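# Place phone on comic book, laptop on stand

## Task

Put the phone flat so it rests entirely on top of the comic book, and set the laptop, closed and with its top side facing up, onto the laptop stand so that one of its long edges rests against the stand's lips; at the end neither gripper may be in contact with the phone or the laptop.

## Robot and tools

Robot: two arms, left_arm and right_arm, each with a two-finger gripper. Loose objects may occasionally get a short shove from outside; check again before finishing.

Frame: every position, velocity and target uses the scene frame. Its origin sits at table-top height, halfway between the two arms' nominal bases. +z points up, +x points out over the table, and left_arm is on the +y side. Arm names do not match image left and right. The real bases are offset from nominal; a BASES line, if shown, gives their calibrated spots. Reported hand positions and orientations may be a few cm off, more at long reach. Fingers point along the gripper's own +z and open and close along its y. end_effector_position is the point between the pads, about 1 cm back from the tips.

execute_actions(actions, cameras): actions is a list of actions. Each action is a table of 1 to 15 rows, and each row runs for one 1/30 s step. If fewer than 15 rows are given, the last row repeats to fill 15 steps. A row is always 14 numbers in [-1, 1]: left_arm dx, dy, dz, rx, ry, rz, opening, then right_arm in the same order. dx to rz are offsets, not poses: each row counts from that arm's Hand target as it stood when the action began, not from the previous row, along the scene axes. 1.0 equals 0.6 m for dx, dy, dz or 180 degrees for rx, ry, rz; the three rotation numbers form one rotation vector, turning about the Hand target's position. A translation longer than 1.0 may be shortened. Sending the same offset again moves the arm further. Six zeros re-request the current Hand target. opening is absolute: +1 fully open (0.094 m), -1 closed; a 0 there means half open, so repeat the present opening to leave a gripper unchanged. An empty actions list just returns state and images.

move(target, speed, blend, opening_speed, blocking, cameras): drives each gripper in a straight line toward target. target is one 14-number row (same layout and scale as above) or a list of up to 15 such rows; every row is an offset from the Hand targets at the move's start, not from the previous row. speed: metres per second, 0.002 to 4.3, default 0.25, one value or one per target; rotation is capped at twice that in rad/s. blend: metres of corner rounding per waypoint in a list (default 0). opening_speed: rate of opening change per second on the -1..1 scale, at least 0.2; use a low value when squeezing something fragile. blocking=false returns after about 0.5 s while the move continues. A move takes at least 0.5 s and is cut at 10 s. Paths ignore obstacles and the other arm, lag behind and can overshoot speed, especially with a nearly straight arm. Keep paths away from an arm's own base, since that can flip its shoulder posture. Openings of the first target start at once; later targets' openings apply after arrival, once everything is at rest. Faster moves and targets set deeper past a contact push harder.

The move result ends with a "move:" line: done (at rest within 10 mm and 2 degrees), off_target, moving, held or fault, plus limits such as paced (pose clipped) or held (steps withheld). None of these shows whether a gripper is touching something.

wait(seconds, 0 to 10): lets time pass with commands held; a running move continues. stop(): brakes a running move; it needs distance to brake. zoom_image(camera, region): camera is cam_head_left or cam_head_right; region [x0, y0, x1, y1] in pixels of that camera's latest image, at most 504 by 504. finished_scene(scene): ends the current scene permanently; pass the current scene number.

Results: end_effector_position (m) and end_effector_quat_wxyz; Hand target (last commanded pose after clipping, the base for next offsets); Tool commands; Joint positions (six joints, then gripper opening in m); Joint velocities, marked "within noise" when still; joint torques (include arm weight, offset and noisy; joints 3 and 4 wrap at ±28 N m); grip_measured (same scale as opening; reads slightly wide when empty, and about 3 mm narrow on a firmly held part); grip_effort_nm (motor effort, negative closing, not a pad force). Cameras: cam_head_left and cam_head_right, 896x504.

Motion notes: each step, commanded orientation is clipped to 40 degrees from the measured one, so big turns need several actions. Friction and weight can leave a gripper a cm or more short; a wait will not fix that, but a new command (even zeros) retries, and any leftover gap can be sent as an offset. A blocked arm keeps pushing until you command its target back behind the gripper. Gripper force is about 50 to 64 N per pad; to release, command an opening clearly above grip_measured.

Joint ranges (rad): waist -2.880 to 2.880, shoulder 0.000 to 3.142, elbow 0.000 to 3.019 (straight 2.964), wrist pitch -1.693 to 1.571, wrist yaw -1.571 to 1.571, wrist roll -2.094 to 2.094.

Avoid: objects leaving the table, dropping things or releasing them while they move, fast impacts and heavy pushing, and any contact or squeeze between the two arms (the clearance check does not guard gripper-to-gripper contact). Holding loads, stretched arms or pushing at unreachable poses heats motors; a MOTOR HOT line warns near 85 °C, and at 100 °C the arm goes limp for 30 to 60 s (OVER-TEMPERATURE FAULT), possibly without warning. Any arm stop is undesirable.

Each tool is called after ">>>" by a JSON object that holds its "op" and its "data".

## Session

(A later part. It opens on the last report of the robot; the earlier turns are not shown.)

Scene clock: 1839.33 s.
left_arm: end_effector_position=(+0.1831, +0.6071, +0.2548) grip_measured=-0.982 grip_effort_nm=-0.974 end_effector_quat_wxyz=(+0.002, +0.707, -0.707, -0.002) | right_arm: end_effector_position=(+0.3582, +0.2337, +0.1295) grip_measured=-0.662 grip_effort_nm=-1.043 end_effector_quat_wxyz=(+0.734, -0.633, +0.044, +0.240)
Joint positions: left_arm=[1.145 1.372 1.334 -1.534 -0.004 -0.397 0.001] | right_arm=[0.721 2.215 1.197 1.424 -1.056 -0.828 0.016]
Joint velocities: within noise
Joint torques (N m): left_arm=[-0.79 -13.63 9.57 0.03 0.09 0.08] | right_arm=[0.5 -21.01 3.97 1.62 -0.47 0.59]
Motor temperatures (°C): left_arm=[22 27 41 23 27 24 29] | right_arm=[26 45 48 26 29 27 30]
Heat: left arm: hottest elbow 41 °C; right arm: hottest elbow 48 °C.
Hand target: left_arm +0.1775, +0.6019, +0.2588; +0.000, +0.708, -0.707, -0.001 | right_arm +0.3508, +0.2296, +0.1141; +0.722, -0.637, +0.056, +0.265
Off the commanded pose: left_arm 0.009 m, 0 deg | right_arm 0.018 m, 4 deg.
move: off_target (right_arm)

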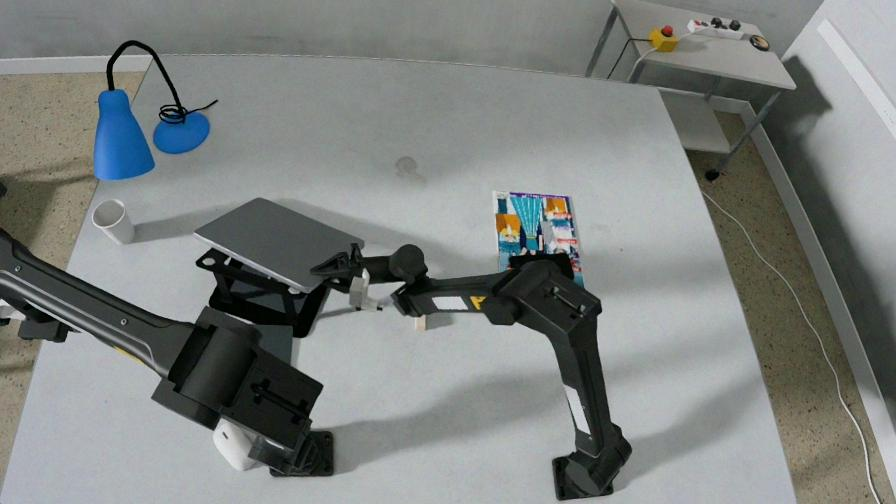

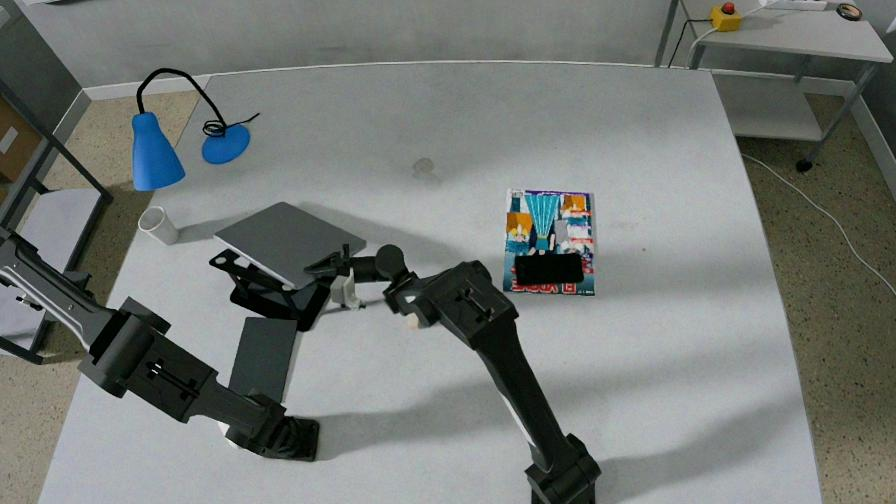

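>>> {"op": "execute_actions", "data": {"actions": []}}

>>> {"op": "zoom_image", "data": {"camera": "cam_head_left", "region": [160, 160, 400, 340]}}

>>> {"op": "zoom_image", "data": {"camera": "cam_head_right", "region": [160, 160, 400, 340]}}

Scene clock: 1858.60 s.
left_arm: end_effector_position=(+0.1831, +0.6071, +0.2548) grip_measured=-0.982 grip_effort_nm=-0.969 end_effector_quat_wxyz=(+0.002, +0.707, -0.707, -0.002) | right_arm: end_effector_position=(+0.3582, +0.2337, +0.1296) grip_measured=-0.662 grip_effort_nm=-1.038 end_effector_quat_wxyz=(+0.734, -0.633, +0.044, +0.240)
Joint positions: left_arm=[1.145 1.372 1.334 -1.534 -0.004 -0.397 0.001] | right_arm=[0.721 2.215 1.197 1.425 -1.056 -0.827 0.016]
Joint velocities: within noise
Joint torques (N m): left_arm=[-0.97 -14.15 9.61 -0.2 0.05 0.09] | right_arm=[0.56 -21.01 4 1.62 -0.47 0.6]
Motor temperatures (°C): left_arm=[22 28 41 23 27 24 29] | right_arm=[26 43 44 26 28 27 30]
Heat: left arm: hottest elbow 41 °C; right arm: hottest elbow 44 °C.
Hand target: left_arm +0.1775, +0.6019, +0.2588; +0.000, +0.708, -0.707, -0.001 | right_arm +0.3507, +0.2296, +0.1143; +0.722, -0.637, +0.056, +0.265
Tool commands: left_gripper/opening=-1.0 right_gripper/opening=-0.95
Off the commanded pose: left_arm 0.009 m, 0 deg | right_arm 0.018 m, 4 deg.

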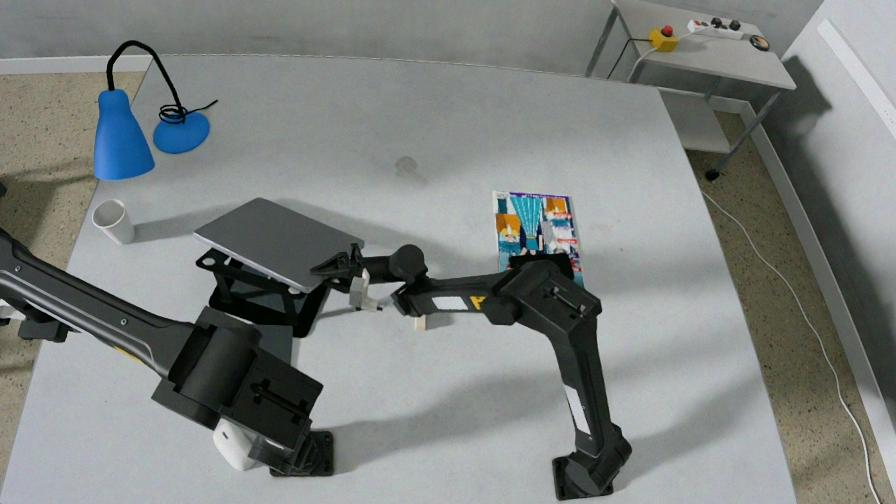

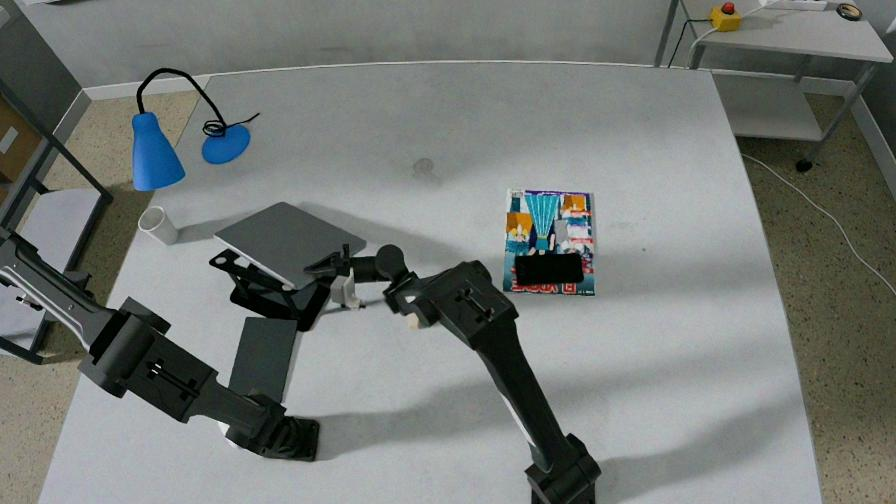

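Scaled by 2.100.

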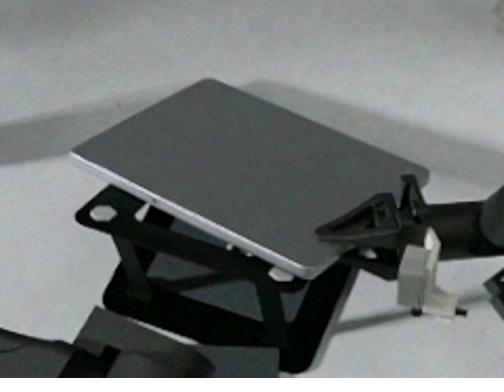

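Scaled by 2.100.

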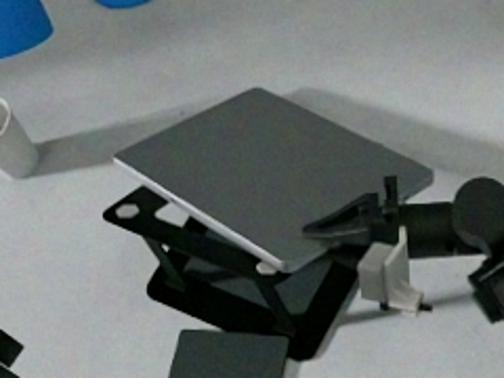

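>>> {"op": "move", "data": {"target": [[0,0,0,0,0,0,-1,-0.02,0,0.1,0,0,0,-0.95],[0,0,0,0,0,0,-1,-0.03,0,0.1,0,0,0.042,-0.95]], "speed": 0.12}}

>>> {"op": "zoom_image", "data": {"camera": "cam_head_left", "region": [160, 160, 400, 340]}}

>>> {"op": "zoom_image", "data": {"camera": "cam_head_right", "region": [160, 160, 400, 340]}}

Scene clock: 1872.33 s.
left_arm: end_effector_position=(+0.1831, +0.6071, +0.2548) grip_measured=-0.982 grip_effort_nm=-0.965 end_effector_quat_wxyz=(+0.002, +0.707, -0.707, -0.002) | right_arm: end_effector_position=(+0.3459, +0.2182, +0.1442) grip_measured=-0.662 grip_effort_nm=-1.043 end_effector_quat_wxyz=(+0.706, -0.648, +0.041, +0.283)
Joint positions: left_arm=[1.145 1.372 1.334 -1.534 -0.004 -0.397 0.001] | right_arm=[0.704 2.154 1.158 1.393 -1.151 -0.761 0.016]
Joint velocities: within noise
Joint torques (N m): left_arm=[-0.91 -13.74 9.59 -0.03 0.07 0.03] | right_arm=[2.08 -24.18 7.66 1.77 -1.19 1]
Motor temperatures (°C): left_arm=[22 28 41 23 27 24 30] | right_arm=[26 43 43 26 28 27 30]
Heat: left arm: hottest elbow 41 °C; right arm: hottest shoulder 43 °C.
Hand target: left_arm +0.1775, +0.6019, +0.2588; +0.000, +0.708, -0.707, -0.001 | right_arm +0.3327, +0.2297, +0.1743; +0.703, -0.639, +0.013, +0.312
Off the commanded pose: left_arm 0.009 m, 0 deg | right_arm 0.035 m, 5 deg.
move: off_target (right_arm)

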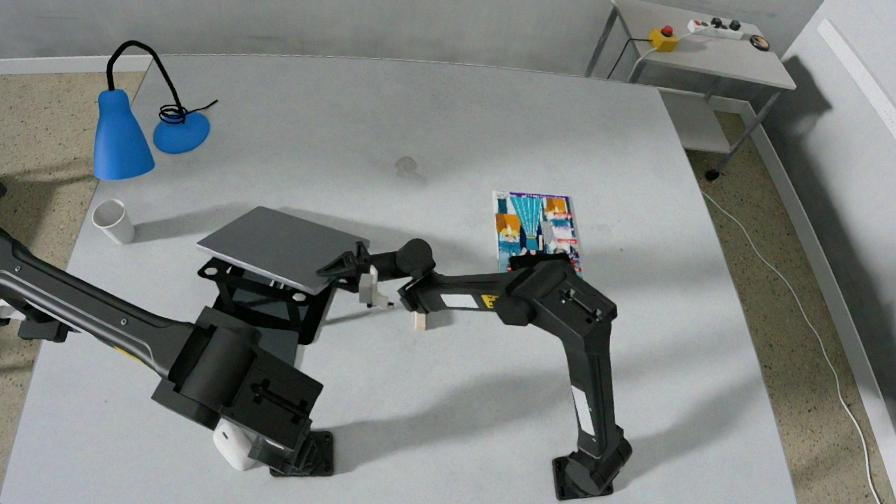

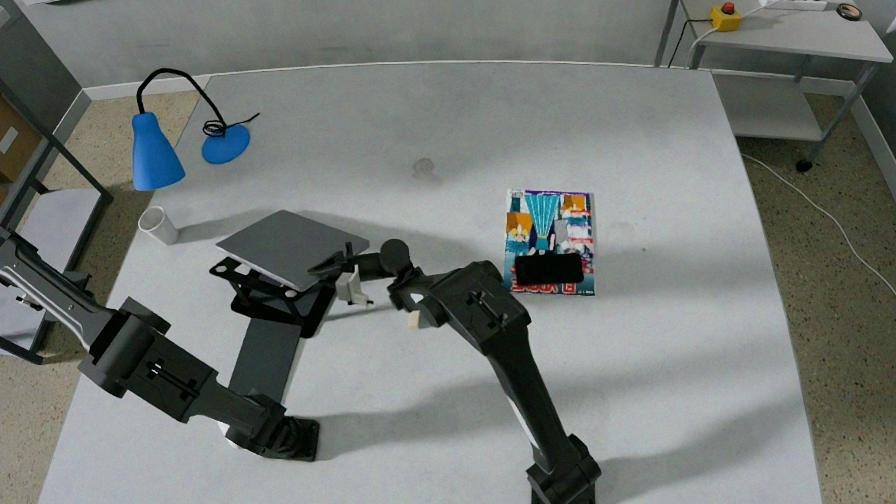

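Scaled by 2.100.

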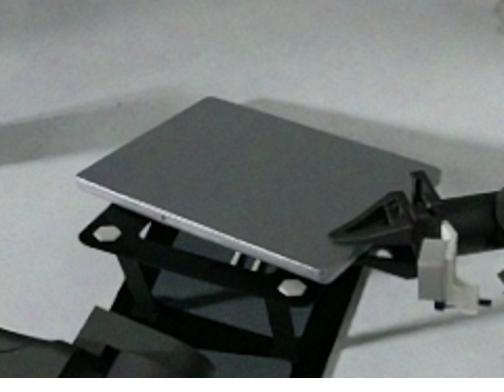

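Scaled by 2.100.

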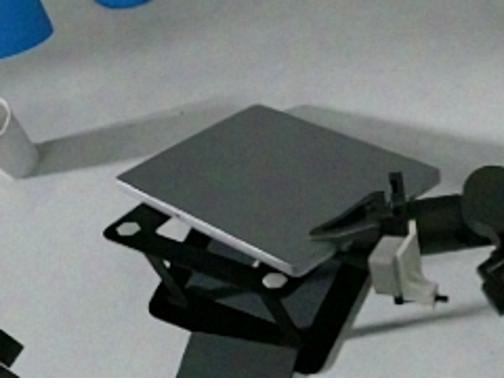

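>>> {"op": "move", "data": {"target": [[0,0,0,0,0,0,-1,0,0,0.12,0,0,0,-0.95],[0,0,0,0,0,0,-1,-0.06,0.01,0.12,0,0,0.028,-0.95]], "speed": 0.12}}

>>> {"op": "zoom_image", "data": {"camera": "cam_head_left", "region": [160, 160, 400, 340]}}

>>> {"op": "zoom_image", "data": {"camera": "cam_head_right", "region": [160, 160, 400, 340]}}

Scene clock: 1878.23 s.
left_arm: end_effector_position=(+0.1831, +0.6071, +0.2548) grip_measured=-0.982 grip_effort_nm=-0.969 end_effector_quat_wxyz=(+0.002, +0.707, -0.707, -0.002) | right_arm: end_effector_position=(+0.3314, +0.2204, +0.1760) grip_measured=-0.662 grip_effort_nm=-1.038 end_effector_quat_wxyz=(+0.675, -0.655, +0.047, +0.336)
Joint positions: left_arm=[1.145 1.372 1.334 -1.534 -0.004 -0.397 0.001] | right_arm=[0.715 2.08 1.158 1.325 -1.214 -0.657 0.016]
Joint velocities: within noise
Joint torques (N m): left_arm=[-0.56 -13.63 9.73 -0.23 0.06 0.09] | right_arm=[4.13 -29.1 7.15 2.58 -0.41 0.8]
Motor temperatures (°C): left_arm=[22 28 41 23 27 24 30] | right_arm=[26 43 43 26 29 27 30]
Heat: left arm: hottest elbow 41 °C; right arm: hottest shoulder 43 °C.
Hand target: left_arm +0.1775, +0.6019, +0.2588; +0.000, +0.708, -0.707, -0.001 | right_arm +0.2969, +0.2357, +0.2462; +0.688, -0.639, -0.014, +0.343
Off the commanded pose: left_arm 0.009 m, 0 deg | right_arm 0.080 m, 8 deg.
move: off_target (right_arm)

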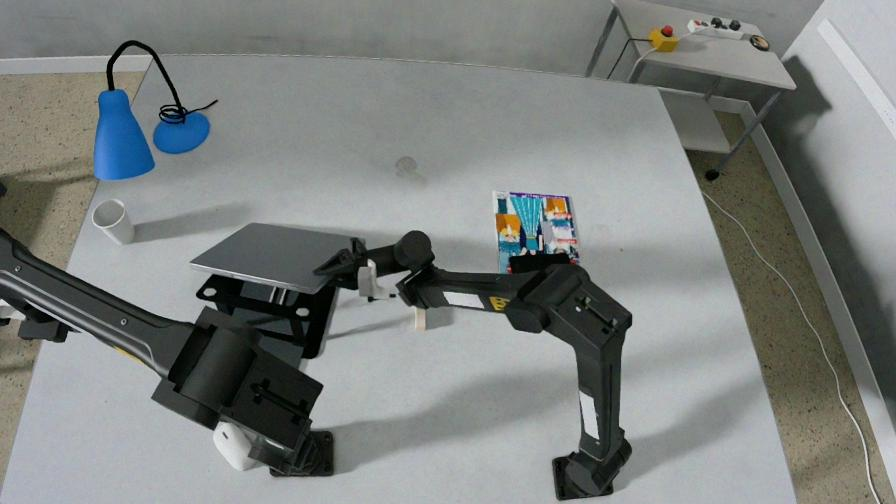

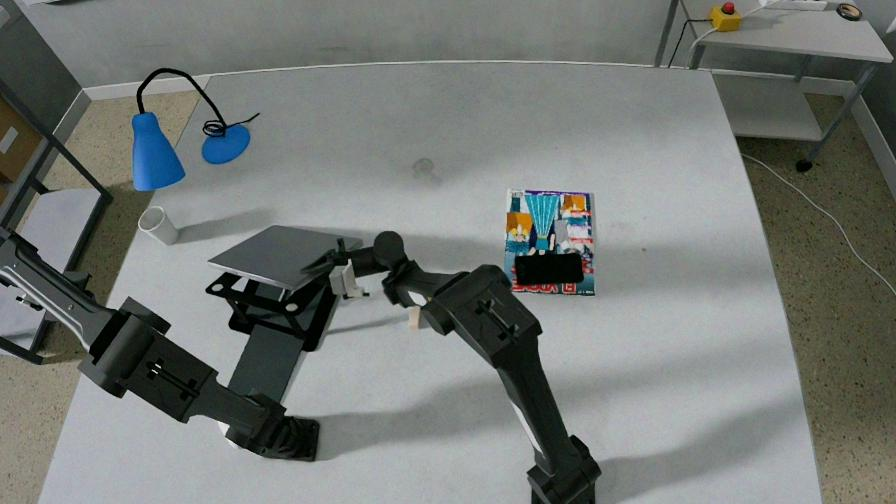

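Scaled by 2.100.

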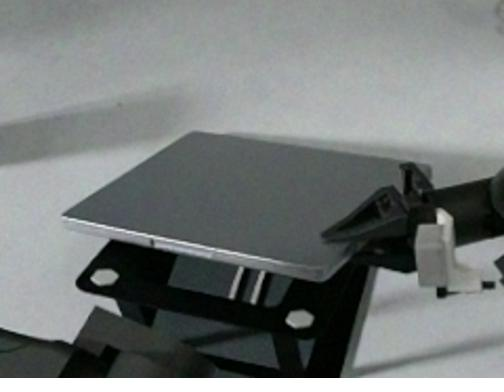

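Scaled by 2.100.

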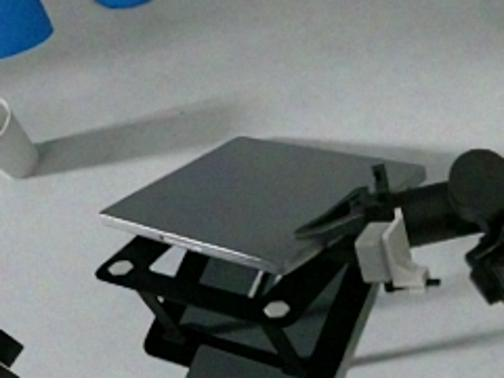

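>>> {"op": "zoom_image", "data": {"camera": "cam_head_right", "region": [260, 210, 380, 300]}}

>>> {"op": "zoom_image", "data": {"camera": "cam_head_left", "region": [270, 210, 400, 310]}}

Scaled by 4.200.

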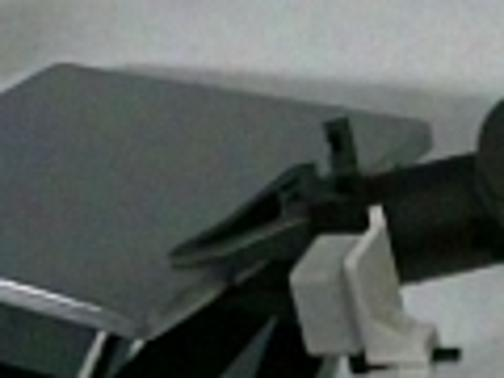

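Scaled by 3.877.

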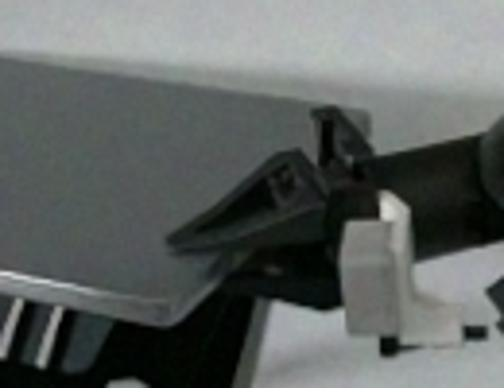

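>>> {"op": "move", "data": {"target": [[0,0,0,0,0,0,-1,0.05,0,0,0,0,0,-0.95],[0,0,0,0,0,0,-1,0.05,-0.06,0,0,0,0,-0.95],[0,0,0,0,0,0,-1,0.04,-0.06,0.1,0,0,0,-0.95]], "speed": 0.1}}

>>> {"op": "zoom_image", "data": {"camera": "cam_head_left", "region": [160, 160, 400, 340]}}

>>> {"op": "zoom_image", "data": {"camera": "cam_head_right", "region": [160, 160, 400, 340]}}

Scene clock: 1887.27 s.
left_arm: end_effector_position=(+0.1831, +0.6071, +0.2548) grip_measured=-0.982 grip_effort_nm=-0.974 end_effector_quat_wxyz=(+0.002, +0.707, -0.707, -0.002) | right_arm: end_effector_position=(+0.3292, +0.2014, +0.2110) grip_measured=-0.663 grip_effort_nm=-1.043 end_effector_quat_wxyz=(+0.646, -0.654, +0.061, +0.389)
Joint positions: left_arm=[1.145 1.372 1.334 -1.534 -0.004 -0.397 0.001] | right_arm=[0.687 2.023 1.158 1.387 -1.292 -0.432 0.016]
Joint velocities: within noise
Joint torques (N m): left_arm=[-0.91 -14.33 9.72 -0.05 0.09 0.07] | right_arm=[1.03 -31.44 8.72 1.88 0.42 0.18]
Motor temperatures (°C): left_arm=[22 28 41 23 27 24 30] | right_arm=[26 44 43 26 28 27 30]
Heat: left arm: hottest elbow 41 °C; right arm: hottest shoulder 44 °C.
Hand target: left_arm +0.1775, +0.6019, +0.2588; +0.000, +0.708, -0.707, -0.001 | right_arm +0.3208, +0.1997, +0.3063; +0.688, -0.639, -0.014, +0.343
Off the commanded pose: left_arm 0.009 m, 0 deg | right_arm 0.096 m, 11 deg.
move: off_target (right_arm)

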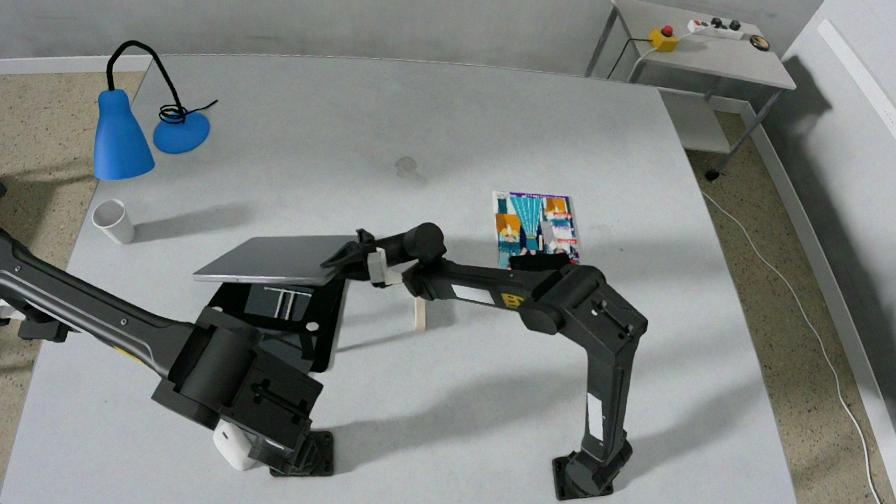

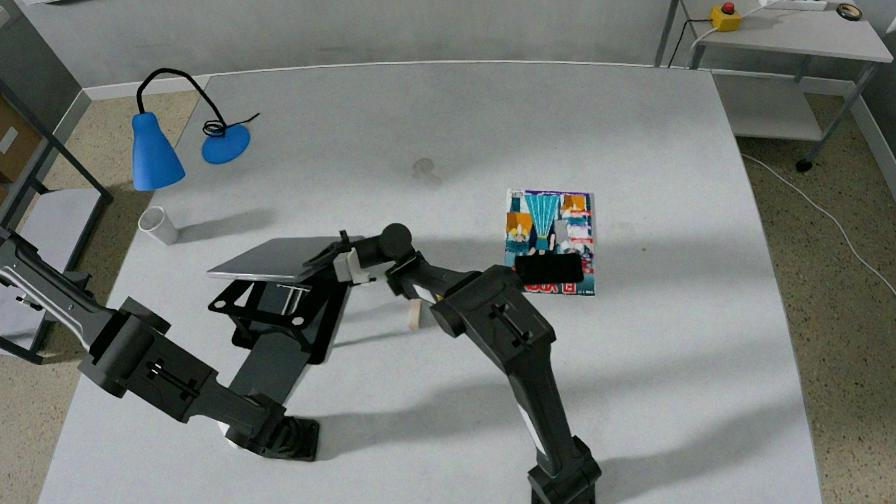

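Scaled by 2.100.

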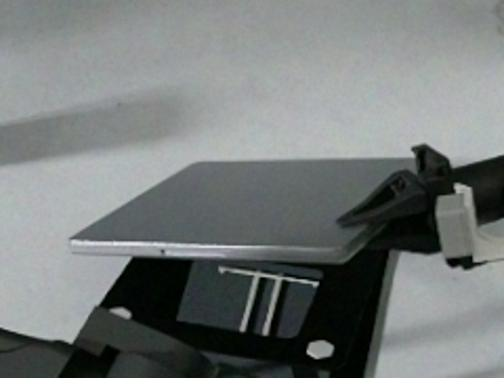

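Scaled by 2.100.

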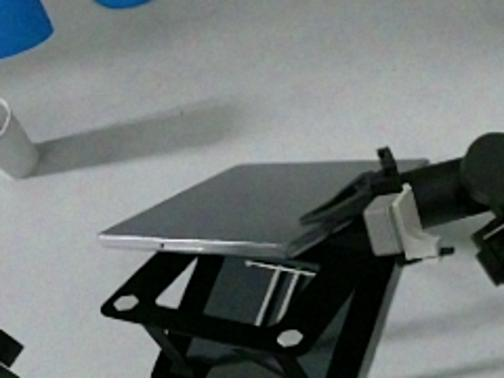

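>>> {"op": "move", "data": {"target": [[0,0,0,0,0,0,-1,0.13,0.0,-0.03,0,0,0,-0.95],[0,0,0,0,0,0,-1,0.13,0.0,0.05,0,-0.11,0,-0.95]], "speed": 0.12}}

>>> {"op": "zoom_image", "data": {"camera": "cam_head_left", "region": [160, 160, 400, 340]}}

>>> {"op": "zoom_image", "data": {"camera": "cam_head_right", "region": [160, 160, 400, 340]}}

Scene clock: 1896.23 s.
left_arm: end_effector_position=(+0.1831, +0.6071, +0.2548) grip_measured=-0.982 grip_effort_nm=-0.974 end_effector_quat_wxyz=(+0.002, +0.707, -0.707, -0.002) | right_arm: end_effector_position=(+0.3661, +0.1834, +0.2208) grip_measured=-0.661 grip_effort_nm=-1.043 end_effector_quat_wxyz=(-0.595, +0.701, +0.012, -0.393)
Joint positions: left_arm=[1.145 1.372 1.334 -1.534 -0.004 -0.397 0.001] | right_arm=[0.615 2.082 1.342 1.454 -1.546 -0.29 0.016]
Joint velocities: within noise
Joint torques (N m): left_arm=[-1.14 -14.33 9.78 -0.14 0.08 0.1] | right_arm=[-0.44 -29.45 17.16 3.03 1.86 -0.9]
Motor temperatures (°C): left_arm=[22 28 41 23 27 24 30] | right_arm=[26 44 44 26 28 26 30]
Heat: left arm: hottest elbow 41 °C; right arm: hottest shoulder 44 °C.
Hand target: left_arm +0.1775, +0.6019, +0.2588; +0.000, +0.708, -0.707, -0.001 | right_arm +0.3987, +0.1997, +0.3364; -0.676, +0.689, +0.133, -0.228
Off the commanded pose: left_arm 0.009 m, 0 deg | right_arm 0.121 m, 25 deg.
move: off_target (right_arm)

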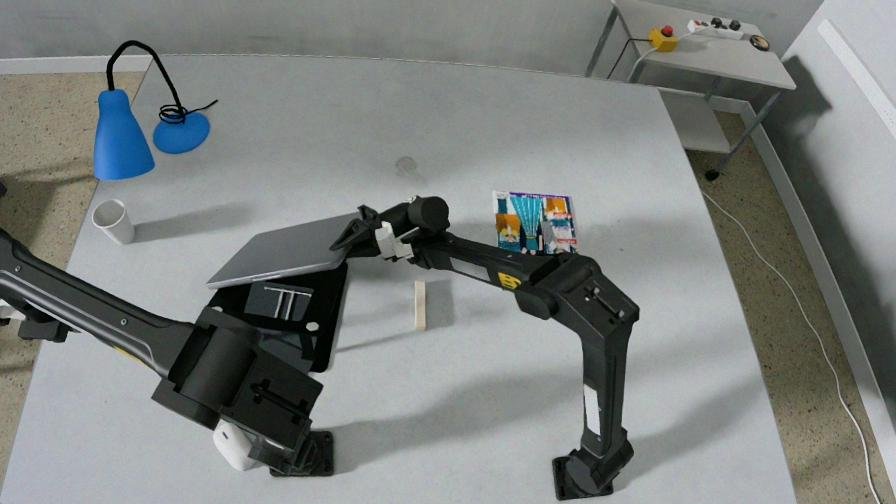

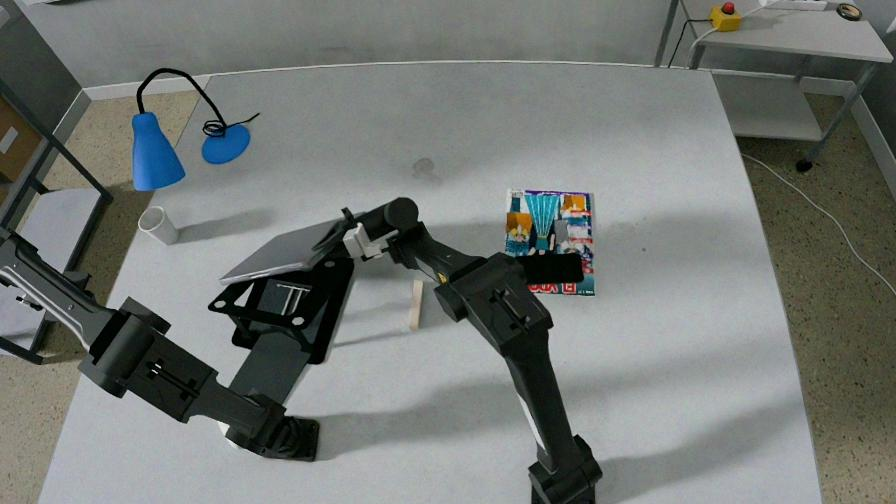

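Scaled by 2.100.

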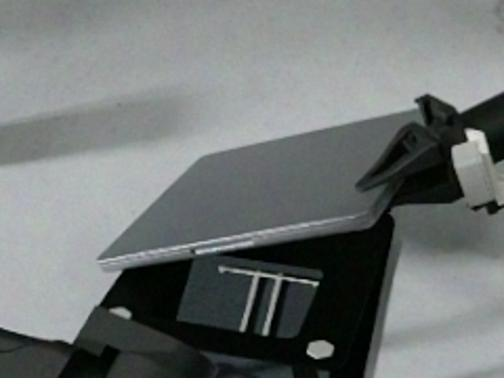

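Scaled by 2.100.

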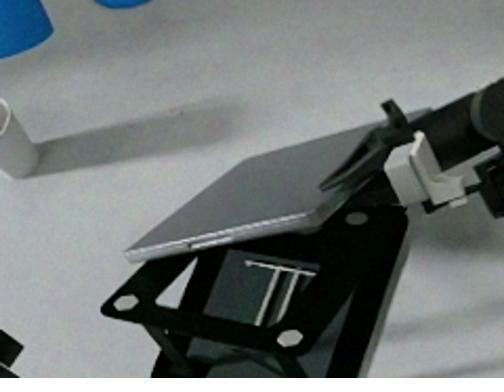

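>>> {"op": "move", "data": {"target": [0,0,0,0,0,0,-1,0.0,0.0,0.2,0,0,0,-0.95], "speed": 0.12}}

>>> {"op": "zoom_image", "data": {"camera": "cam_head_left", "region": [160, 160, 400, 340]}}

>>> {"op": "zoom_image", "data": {"camera": "cam_head_right", "region": [160, 160, 400, 340]}}

Scene clock: 1901.20 s.
left_arm: end_effector_position=(+0.1831, +0.6071, +0.2548) grip_measured=-0.982 grip_effort_nm=-0.969 end_effector_quat_wxyz=(+0.002, +0.707, -0.707, -0.002) | right_arm: end_effector_position=(+0.3833, +0.1940, +0.3124) grip_measured=-0.659 grip_effort_nm=-1.043 end_effector_quat_wxyz=(-0.576, +0.709, +0.005, -0.407)
Joint positions: left_arm=[1.145 1.372 1.334 -1.534 -0.004 -0.397 0.001] | right_arm=[0.613 2.043 1.535 1.514 -1.578 0.043 0.016]
Joint velocities: within noise
Joint torques (N m): left_arm=[-0.5 -14.21 9.78 0.02 0.09 0.1] | right_arm=[-0.38 -31.74 19.21 2.56 2.22 -1]
Motor temperatures (°C): left_arm=[22 28 41 23 27 24 30] | right_arm=[26 46 46 26 30 27 30]
Heat: left arm: hottest elbow 41 °C; right arm: hottest shoulder 46 °C.
Hand target: left_arm +0.1775, +0.6019, +0.2588; +0.000, +0.708, -0.707, -0.001 | right_arm +0.3987, +0.1998, +0.4562; -0.675, +0.689, +0.133, -0.228
Off the commanded pose: left_arm 0.009 m, 0 deg | right_arm 0.145 m, 28 deg.
joint sent to its limit (right arm) — joint 4 (wrist pitch), upper limit. The joint targets are off in position and orientation.
move: off_target (right_arm)

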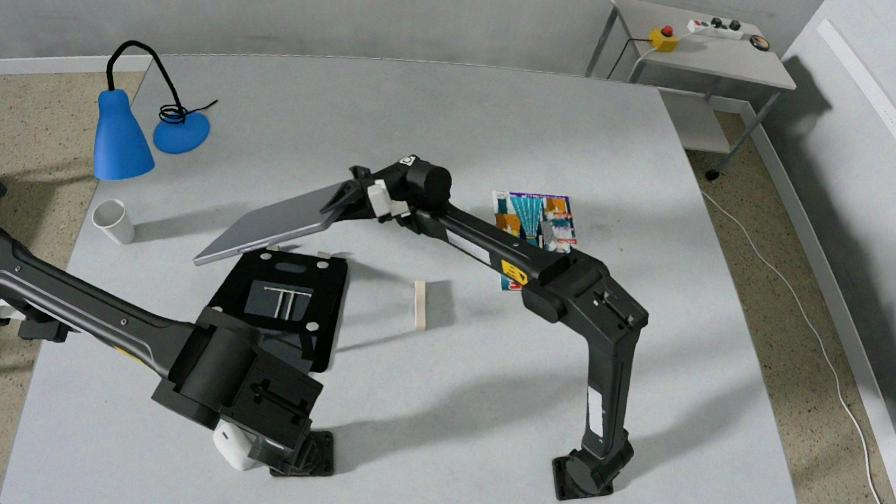

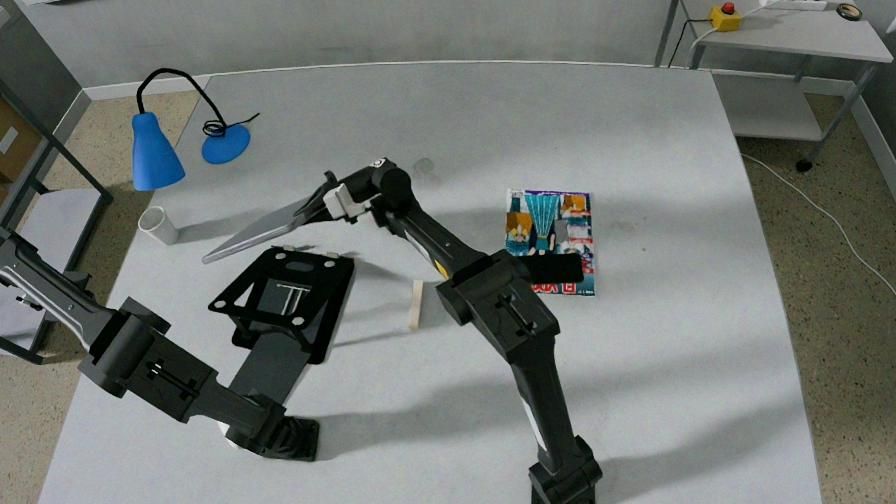

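Scaled by 2.100.

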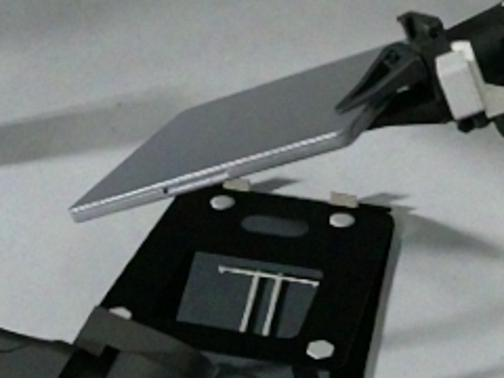

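Scaled by 2.100.

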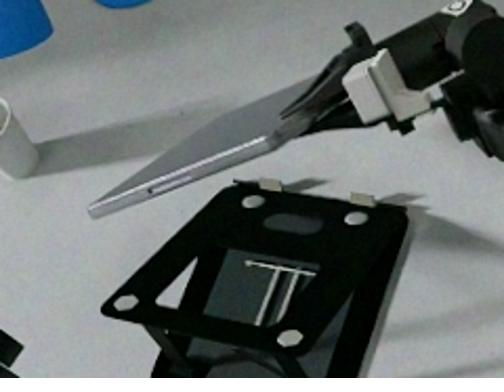

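>>> {"op": "move", "data": {"target": [[0,0,0,0,0,0,-1,0.0,-0.05,0,0.018,0.12,-0.06,-0.95],[0,0,0,0,0,0,-1,-0.24,-0.09,-0.08,0.018,0.12,-0.06,-0.95]], "speed": 0.15}}

>>> {"op": "zoom_image", "data": {"camera": "cam_head_left", "region": [160, 180, 400, 360]}}

>>> {"op": "zoom_image", "data": {"camera": "cam_head_right", "region": [160, 180, 400, 360]}}

Scene clock: 1919.43 s.
left_arm: end_effector_position=(+0.1831, +0.6071, +0.2548) grip_measured=-0.982 grip_effort_nm=-0.969 end_effector_quat_wxyz=(+0.002, +0.707, -0.707, -0.002) | right_arm: end_effector_position=(+0.2700, +0.1552, +0.2939) grip_measured=-0.659 grip_effort_nm=-1.033 end_effector_quat_wxyz=(+0.641, -0.642, +0.188, +0.376)
Joint positions: left_arm=[1.145 1.372 1.334 -1.534 -0.004 -0.397 0.001] | right_arm=[0.716 1.575 0.863 0.939 -1.084 -0.553 0.016]
Joint velocities: within noise
Joint torques (N m): left_arm=[-0.44 -13.74 9.59 -0.24 0.05 0.11] | right_arm=[1.2 -26.87 11.33 3.48 0.48 -0.78]
Motor temperatures (°C): left_arm=[22 28 41 23 27 24 30] | right_arm=[26 49 59 26 34 27 30]
Heat: left arm: hottest elbow 41 °C; right arm: hottest elbow 59 °C.
Hand target: left_arm +0.1775, +0.6019, +0.2588; +0.000, +0.708, -0.707, -0.001 | right_arm +0.2548, +0.1458, +0.4081; +0.726, -0.624, +0.055, +0.284
Off the commanded pose: left_arm 0.009 m, 0 deg | right_arm 0.116 m, 21 deg.
move: off_target (right_arm)

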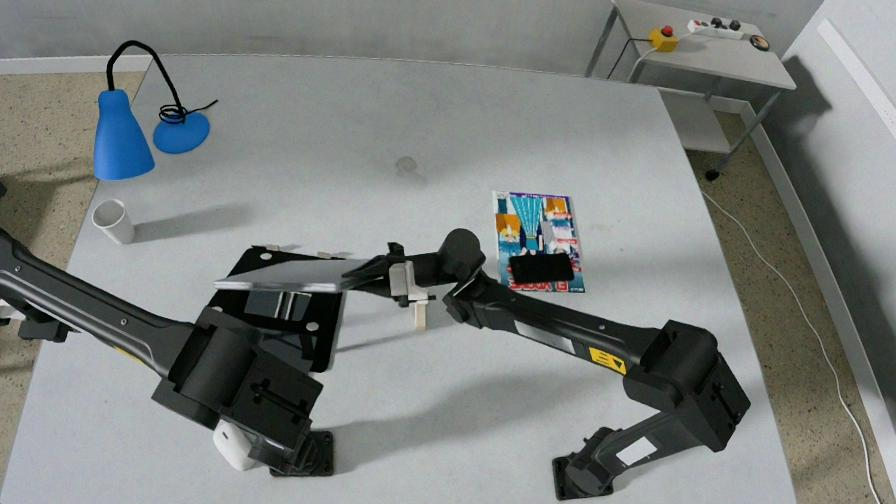

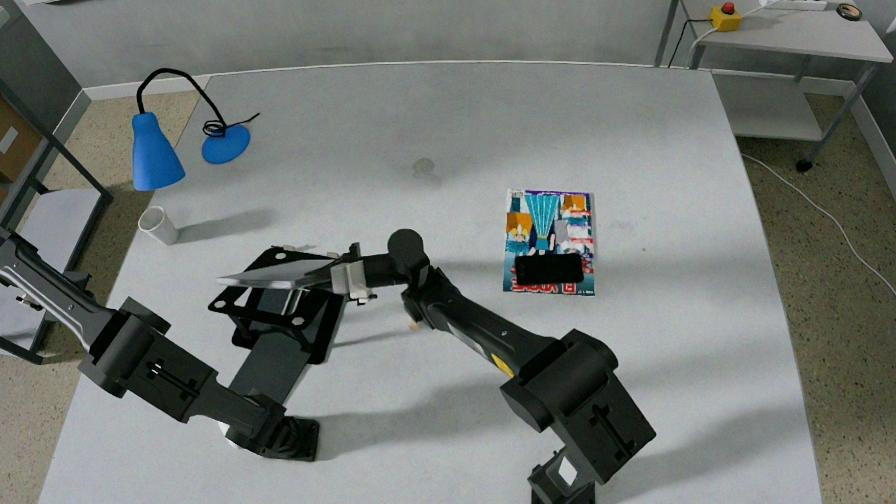

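Scaled by 2.100.

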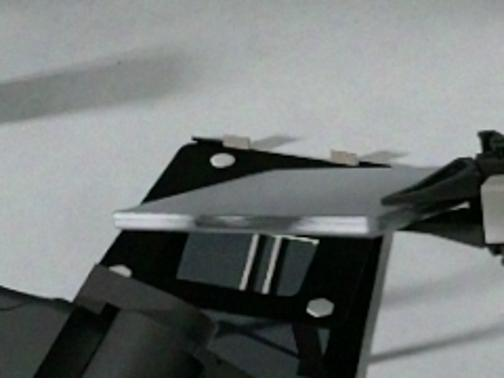

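Scaled by 2.100.

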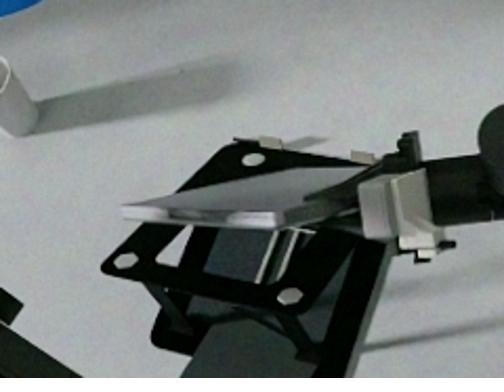

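>>> {"op": "move", "data": {"target": [0,0,0,0,0,0,-1,0.0,0.0,-0.03,0.063,-0.1,-0.005,-0.95], "speed": 0.15}}

>>> {"op": "zoom_image", "data": {"camera": "cam_head_left", "region": [160, 180, 400, 360]}}

>>> {"op": "zoom_image", "data": {"camera": "cam_head_right", "region": [160, 180, 400, 360]}}

Scene clock: 1926.63 s.
left_arm: end_effector_position=(+0.1831, +0.6071, +0.2548) grip_measured=-0.982 grip_effort_nm=-0.969 end_effector_quat_wxyz=(+0.002, +0.707, -0.707, -0.002) | right_arm: end_effector_position=(+0.2544, +0.1456, +0.2905) grip_measured=-0.658 grip_effort_nm=-1.038 end_effector_quat_wxyz=(+0.705, -0.636, +0.067, +0.307)
Joint positions: left_arm=[1.145 1.372 1.334 -1.534 -0.004 -0.397 0.001] | right_arm=[0.717 1.633 0.826 1.238 -1.118 -0.663 0.016]
Joint velocities: within noise
Joint torques (N m): left_arm=[-0.5 -14.8 9.5 0.08 0.05 0.11] | right_arm=[0.67 -22.07 12.86 5.15 0.92 -1.07]
Motor temperatures (°C): left_arm=[22 28 41 23 27 24 30] | right_arm=[26 48 57 26 32 28 30]
Heat: left arm: hottest elbow 41 °C; right arm: hottest elbow 57 °C.
Hand target: left_arm +0.1775, +0.6019, +0.2588; +0.000, +0.708, -0.707, -0.001 | right_arm +0.2547, +0.1458, +0.3902; +0.785, -0.586, -0.083, +0.182
Off the commanded pose: left_arm 0.009 m, 0 deg | right_arm 0.100 m, 25 deg.
move: off_target (right_arm)

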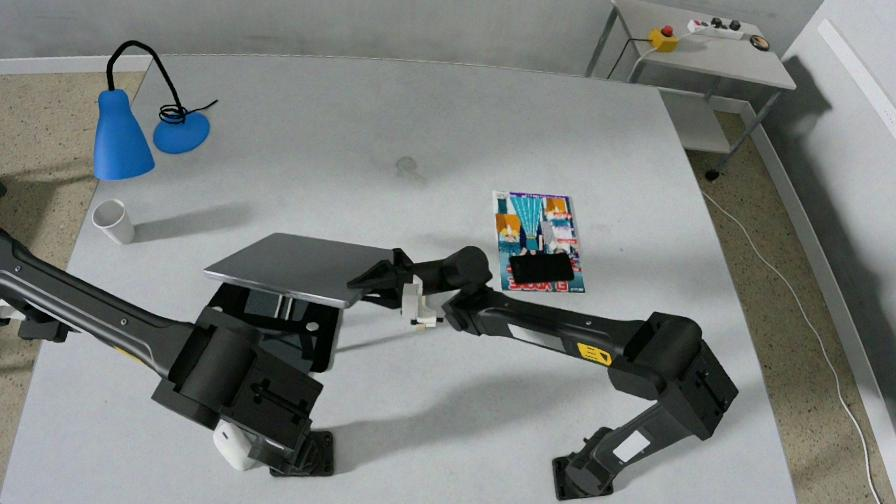

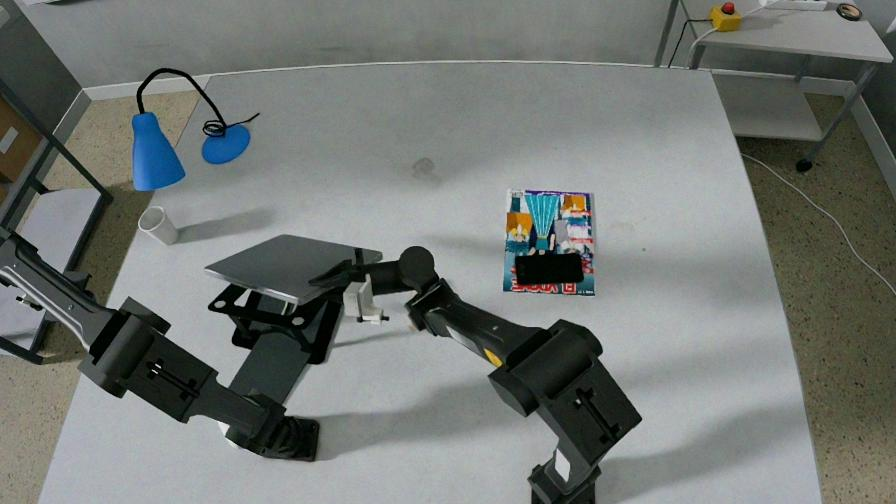

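Scaled by 2.100.

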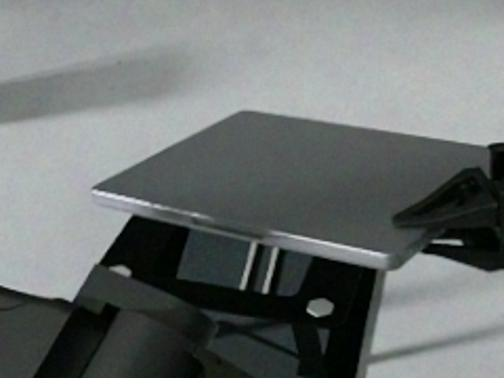

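Scaled by 2.100.

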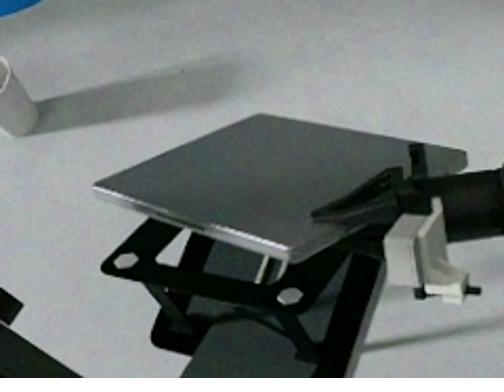

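>>> {"op": "move", "data": {"target": [[0,0,0,0,0,0,-1,0.015,0.14,0,0,0,0,-0.95],[0,0,0,0,0,0,-1,0.015,0.14,-0.13,0,0,0,-0.95]], "speed": 0.15}}

>>> {"op": "zoom_image", "data": {"camera": "cam_head_left", "region": [160, 180, 400, 360]}}

>>> {"op": "zoom_image", "data": {"camera": "cam_head_right", "region": [160, 180, 400, 360]}}

Scene clock: 1936.87 s.
left_arm: end_effector_position=(+0.1831, +0.6071, +0.2548) grip_measured=-0.982 grip_effort_nm=-0.974 end_effector_quat_wxyz=(+0.002, +0.707, -0.707, -0.002) | right_arm: end_effector_position=(+0.2473, +0.2031, +0.2008) grip_measured=-0.657 grip_effort_nm=-1.043 end_effector_quat_wxyz=(+0.702, -0.650, +0.062, +0.283)
Joint positions: left_arm=[1.145 1.372 1.334 -1.534 -0.004 -0.397 0.001] | right_arm=[0.818 1.861 0.874 1.272 -1.018 -0.85 0.016]
Joint velocities: within noise
Joint torques (N m): left_arm=[-0.38 -14.1 9.59 -0.09 0.07 0.08] | right_arm=[1.14 -23.59 15.06 4.92 0.34 -0.7]
Motor temperatures (°C): left_arm=[22 28 41 23 27 24 30] | right_arm=[26 49 56 27 31 28 30]
Heat: left arm: hottest elbow 41 °C; right arm: hottest elbow 56 °C.
Hand target: left_arm +0.1775, +0.6019, +0.2588; +0.000, +0.708, -0.707, -0.001 | right_arm +0.2638, +0.2298, +0.3122; +0.785, -0.586, -0.083, +0.182
Off the commanded pose: left_arm 0.009 m, 0 deg | right_arm 0.116 m, 24 deg.
move: off_target (right_arm)

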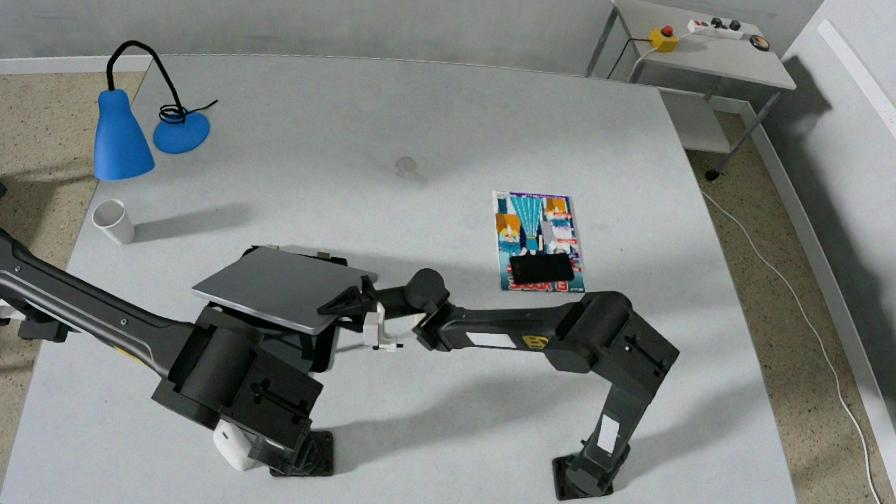

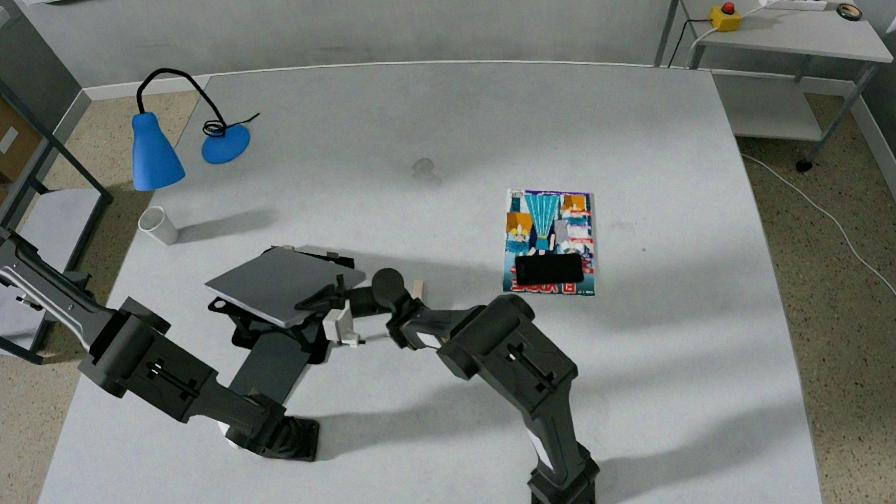

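Scaled by 2.100.

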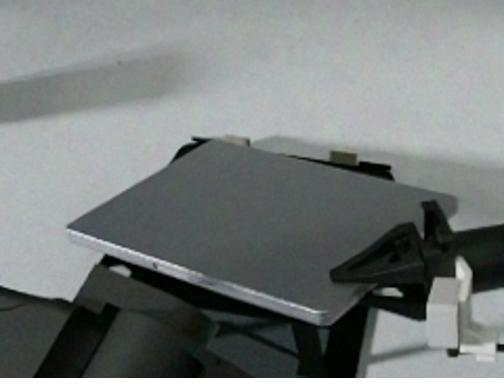

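Scaled by 2.100.

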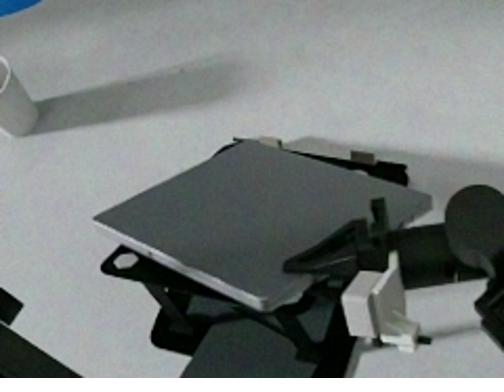

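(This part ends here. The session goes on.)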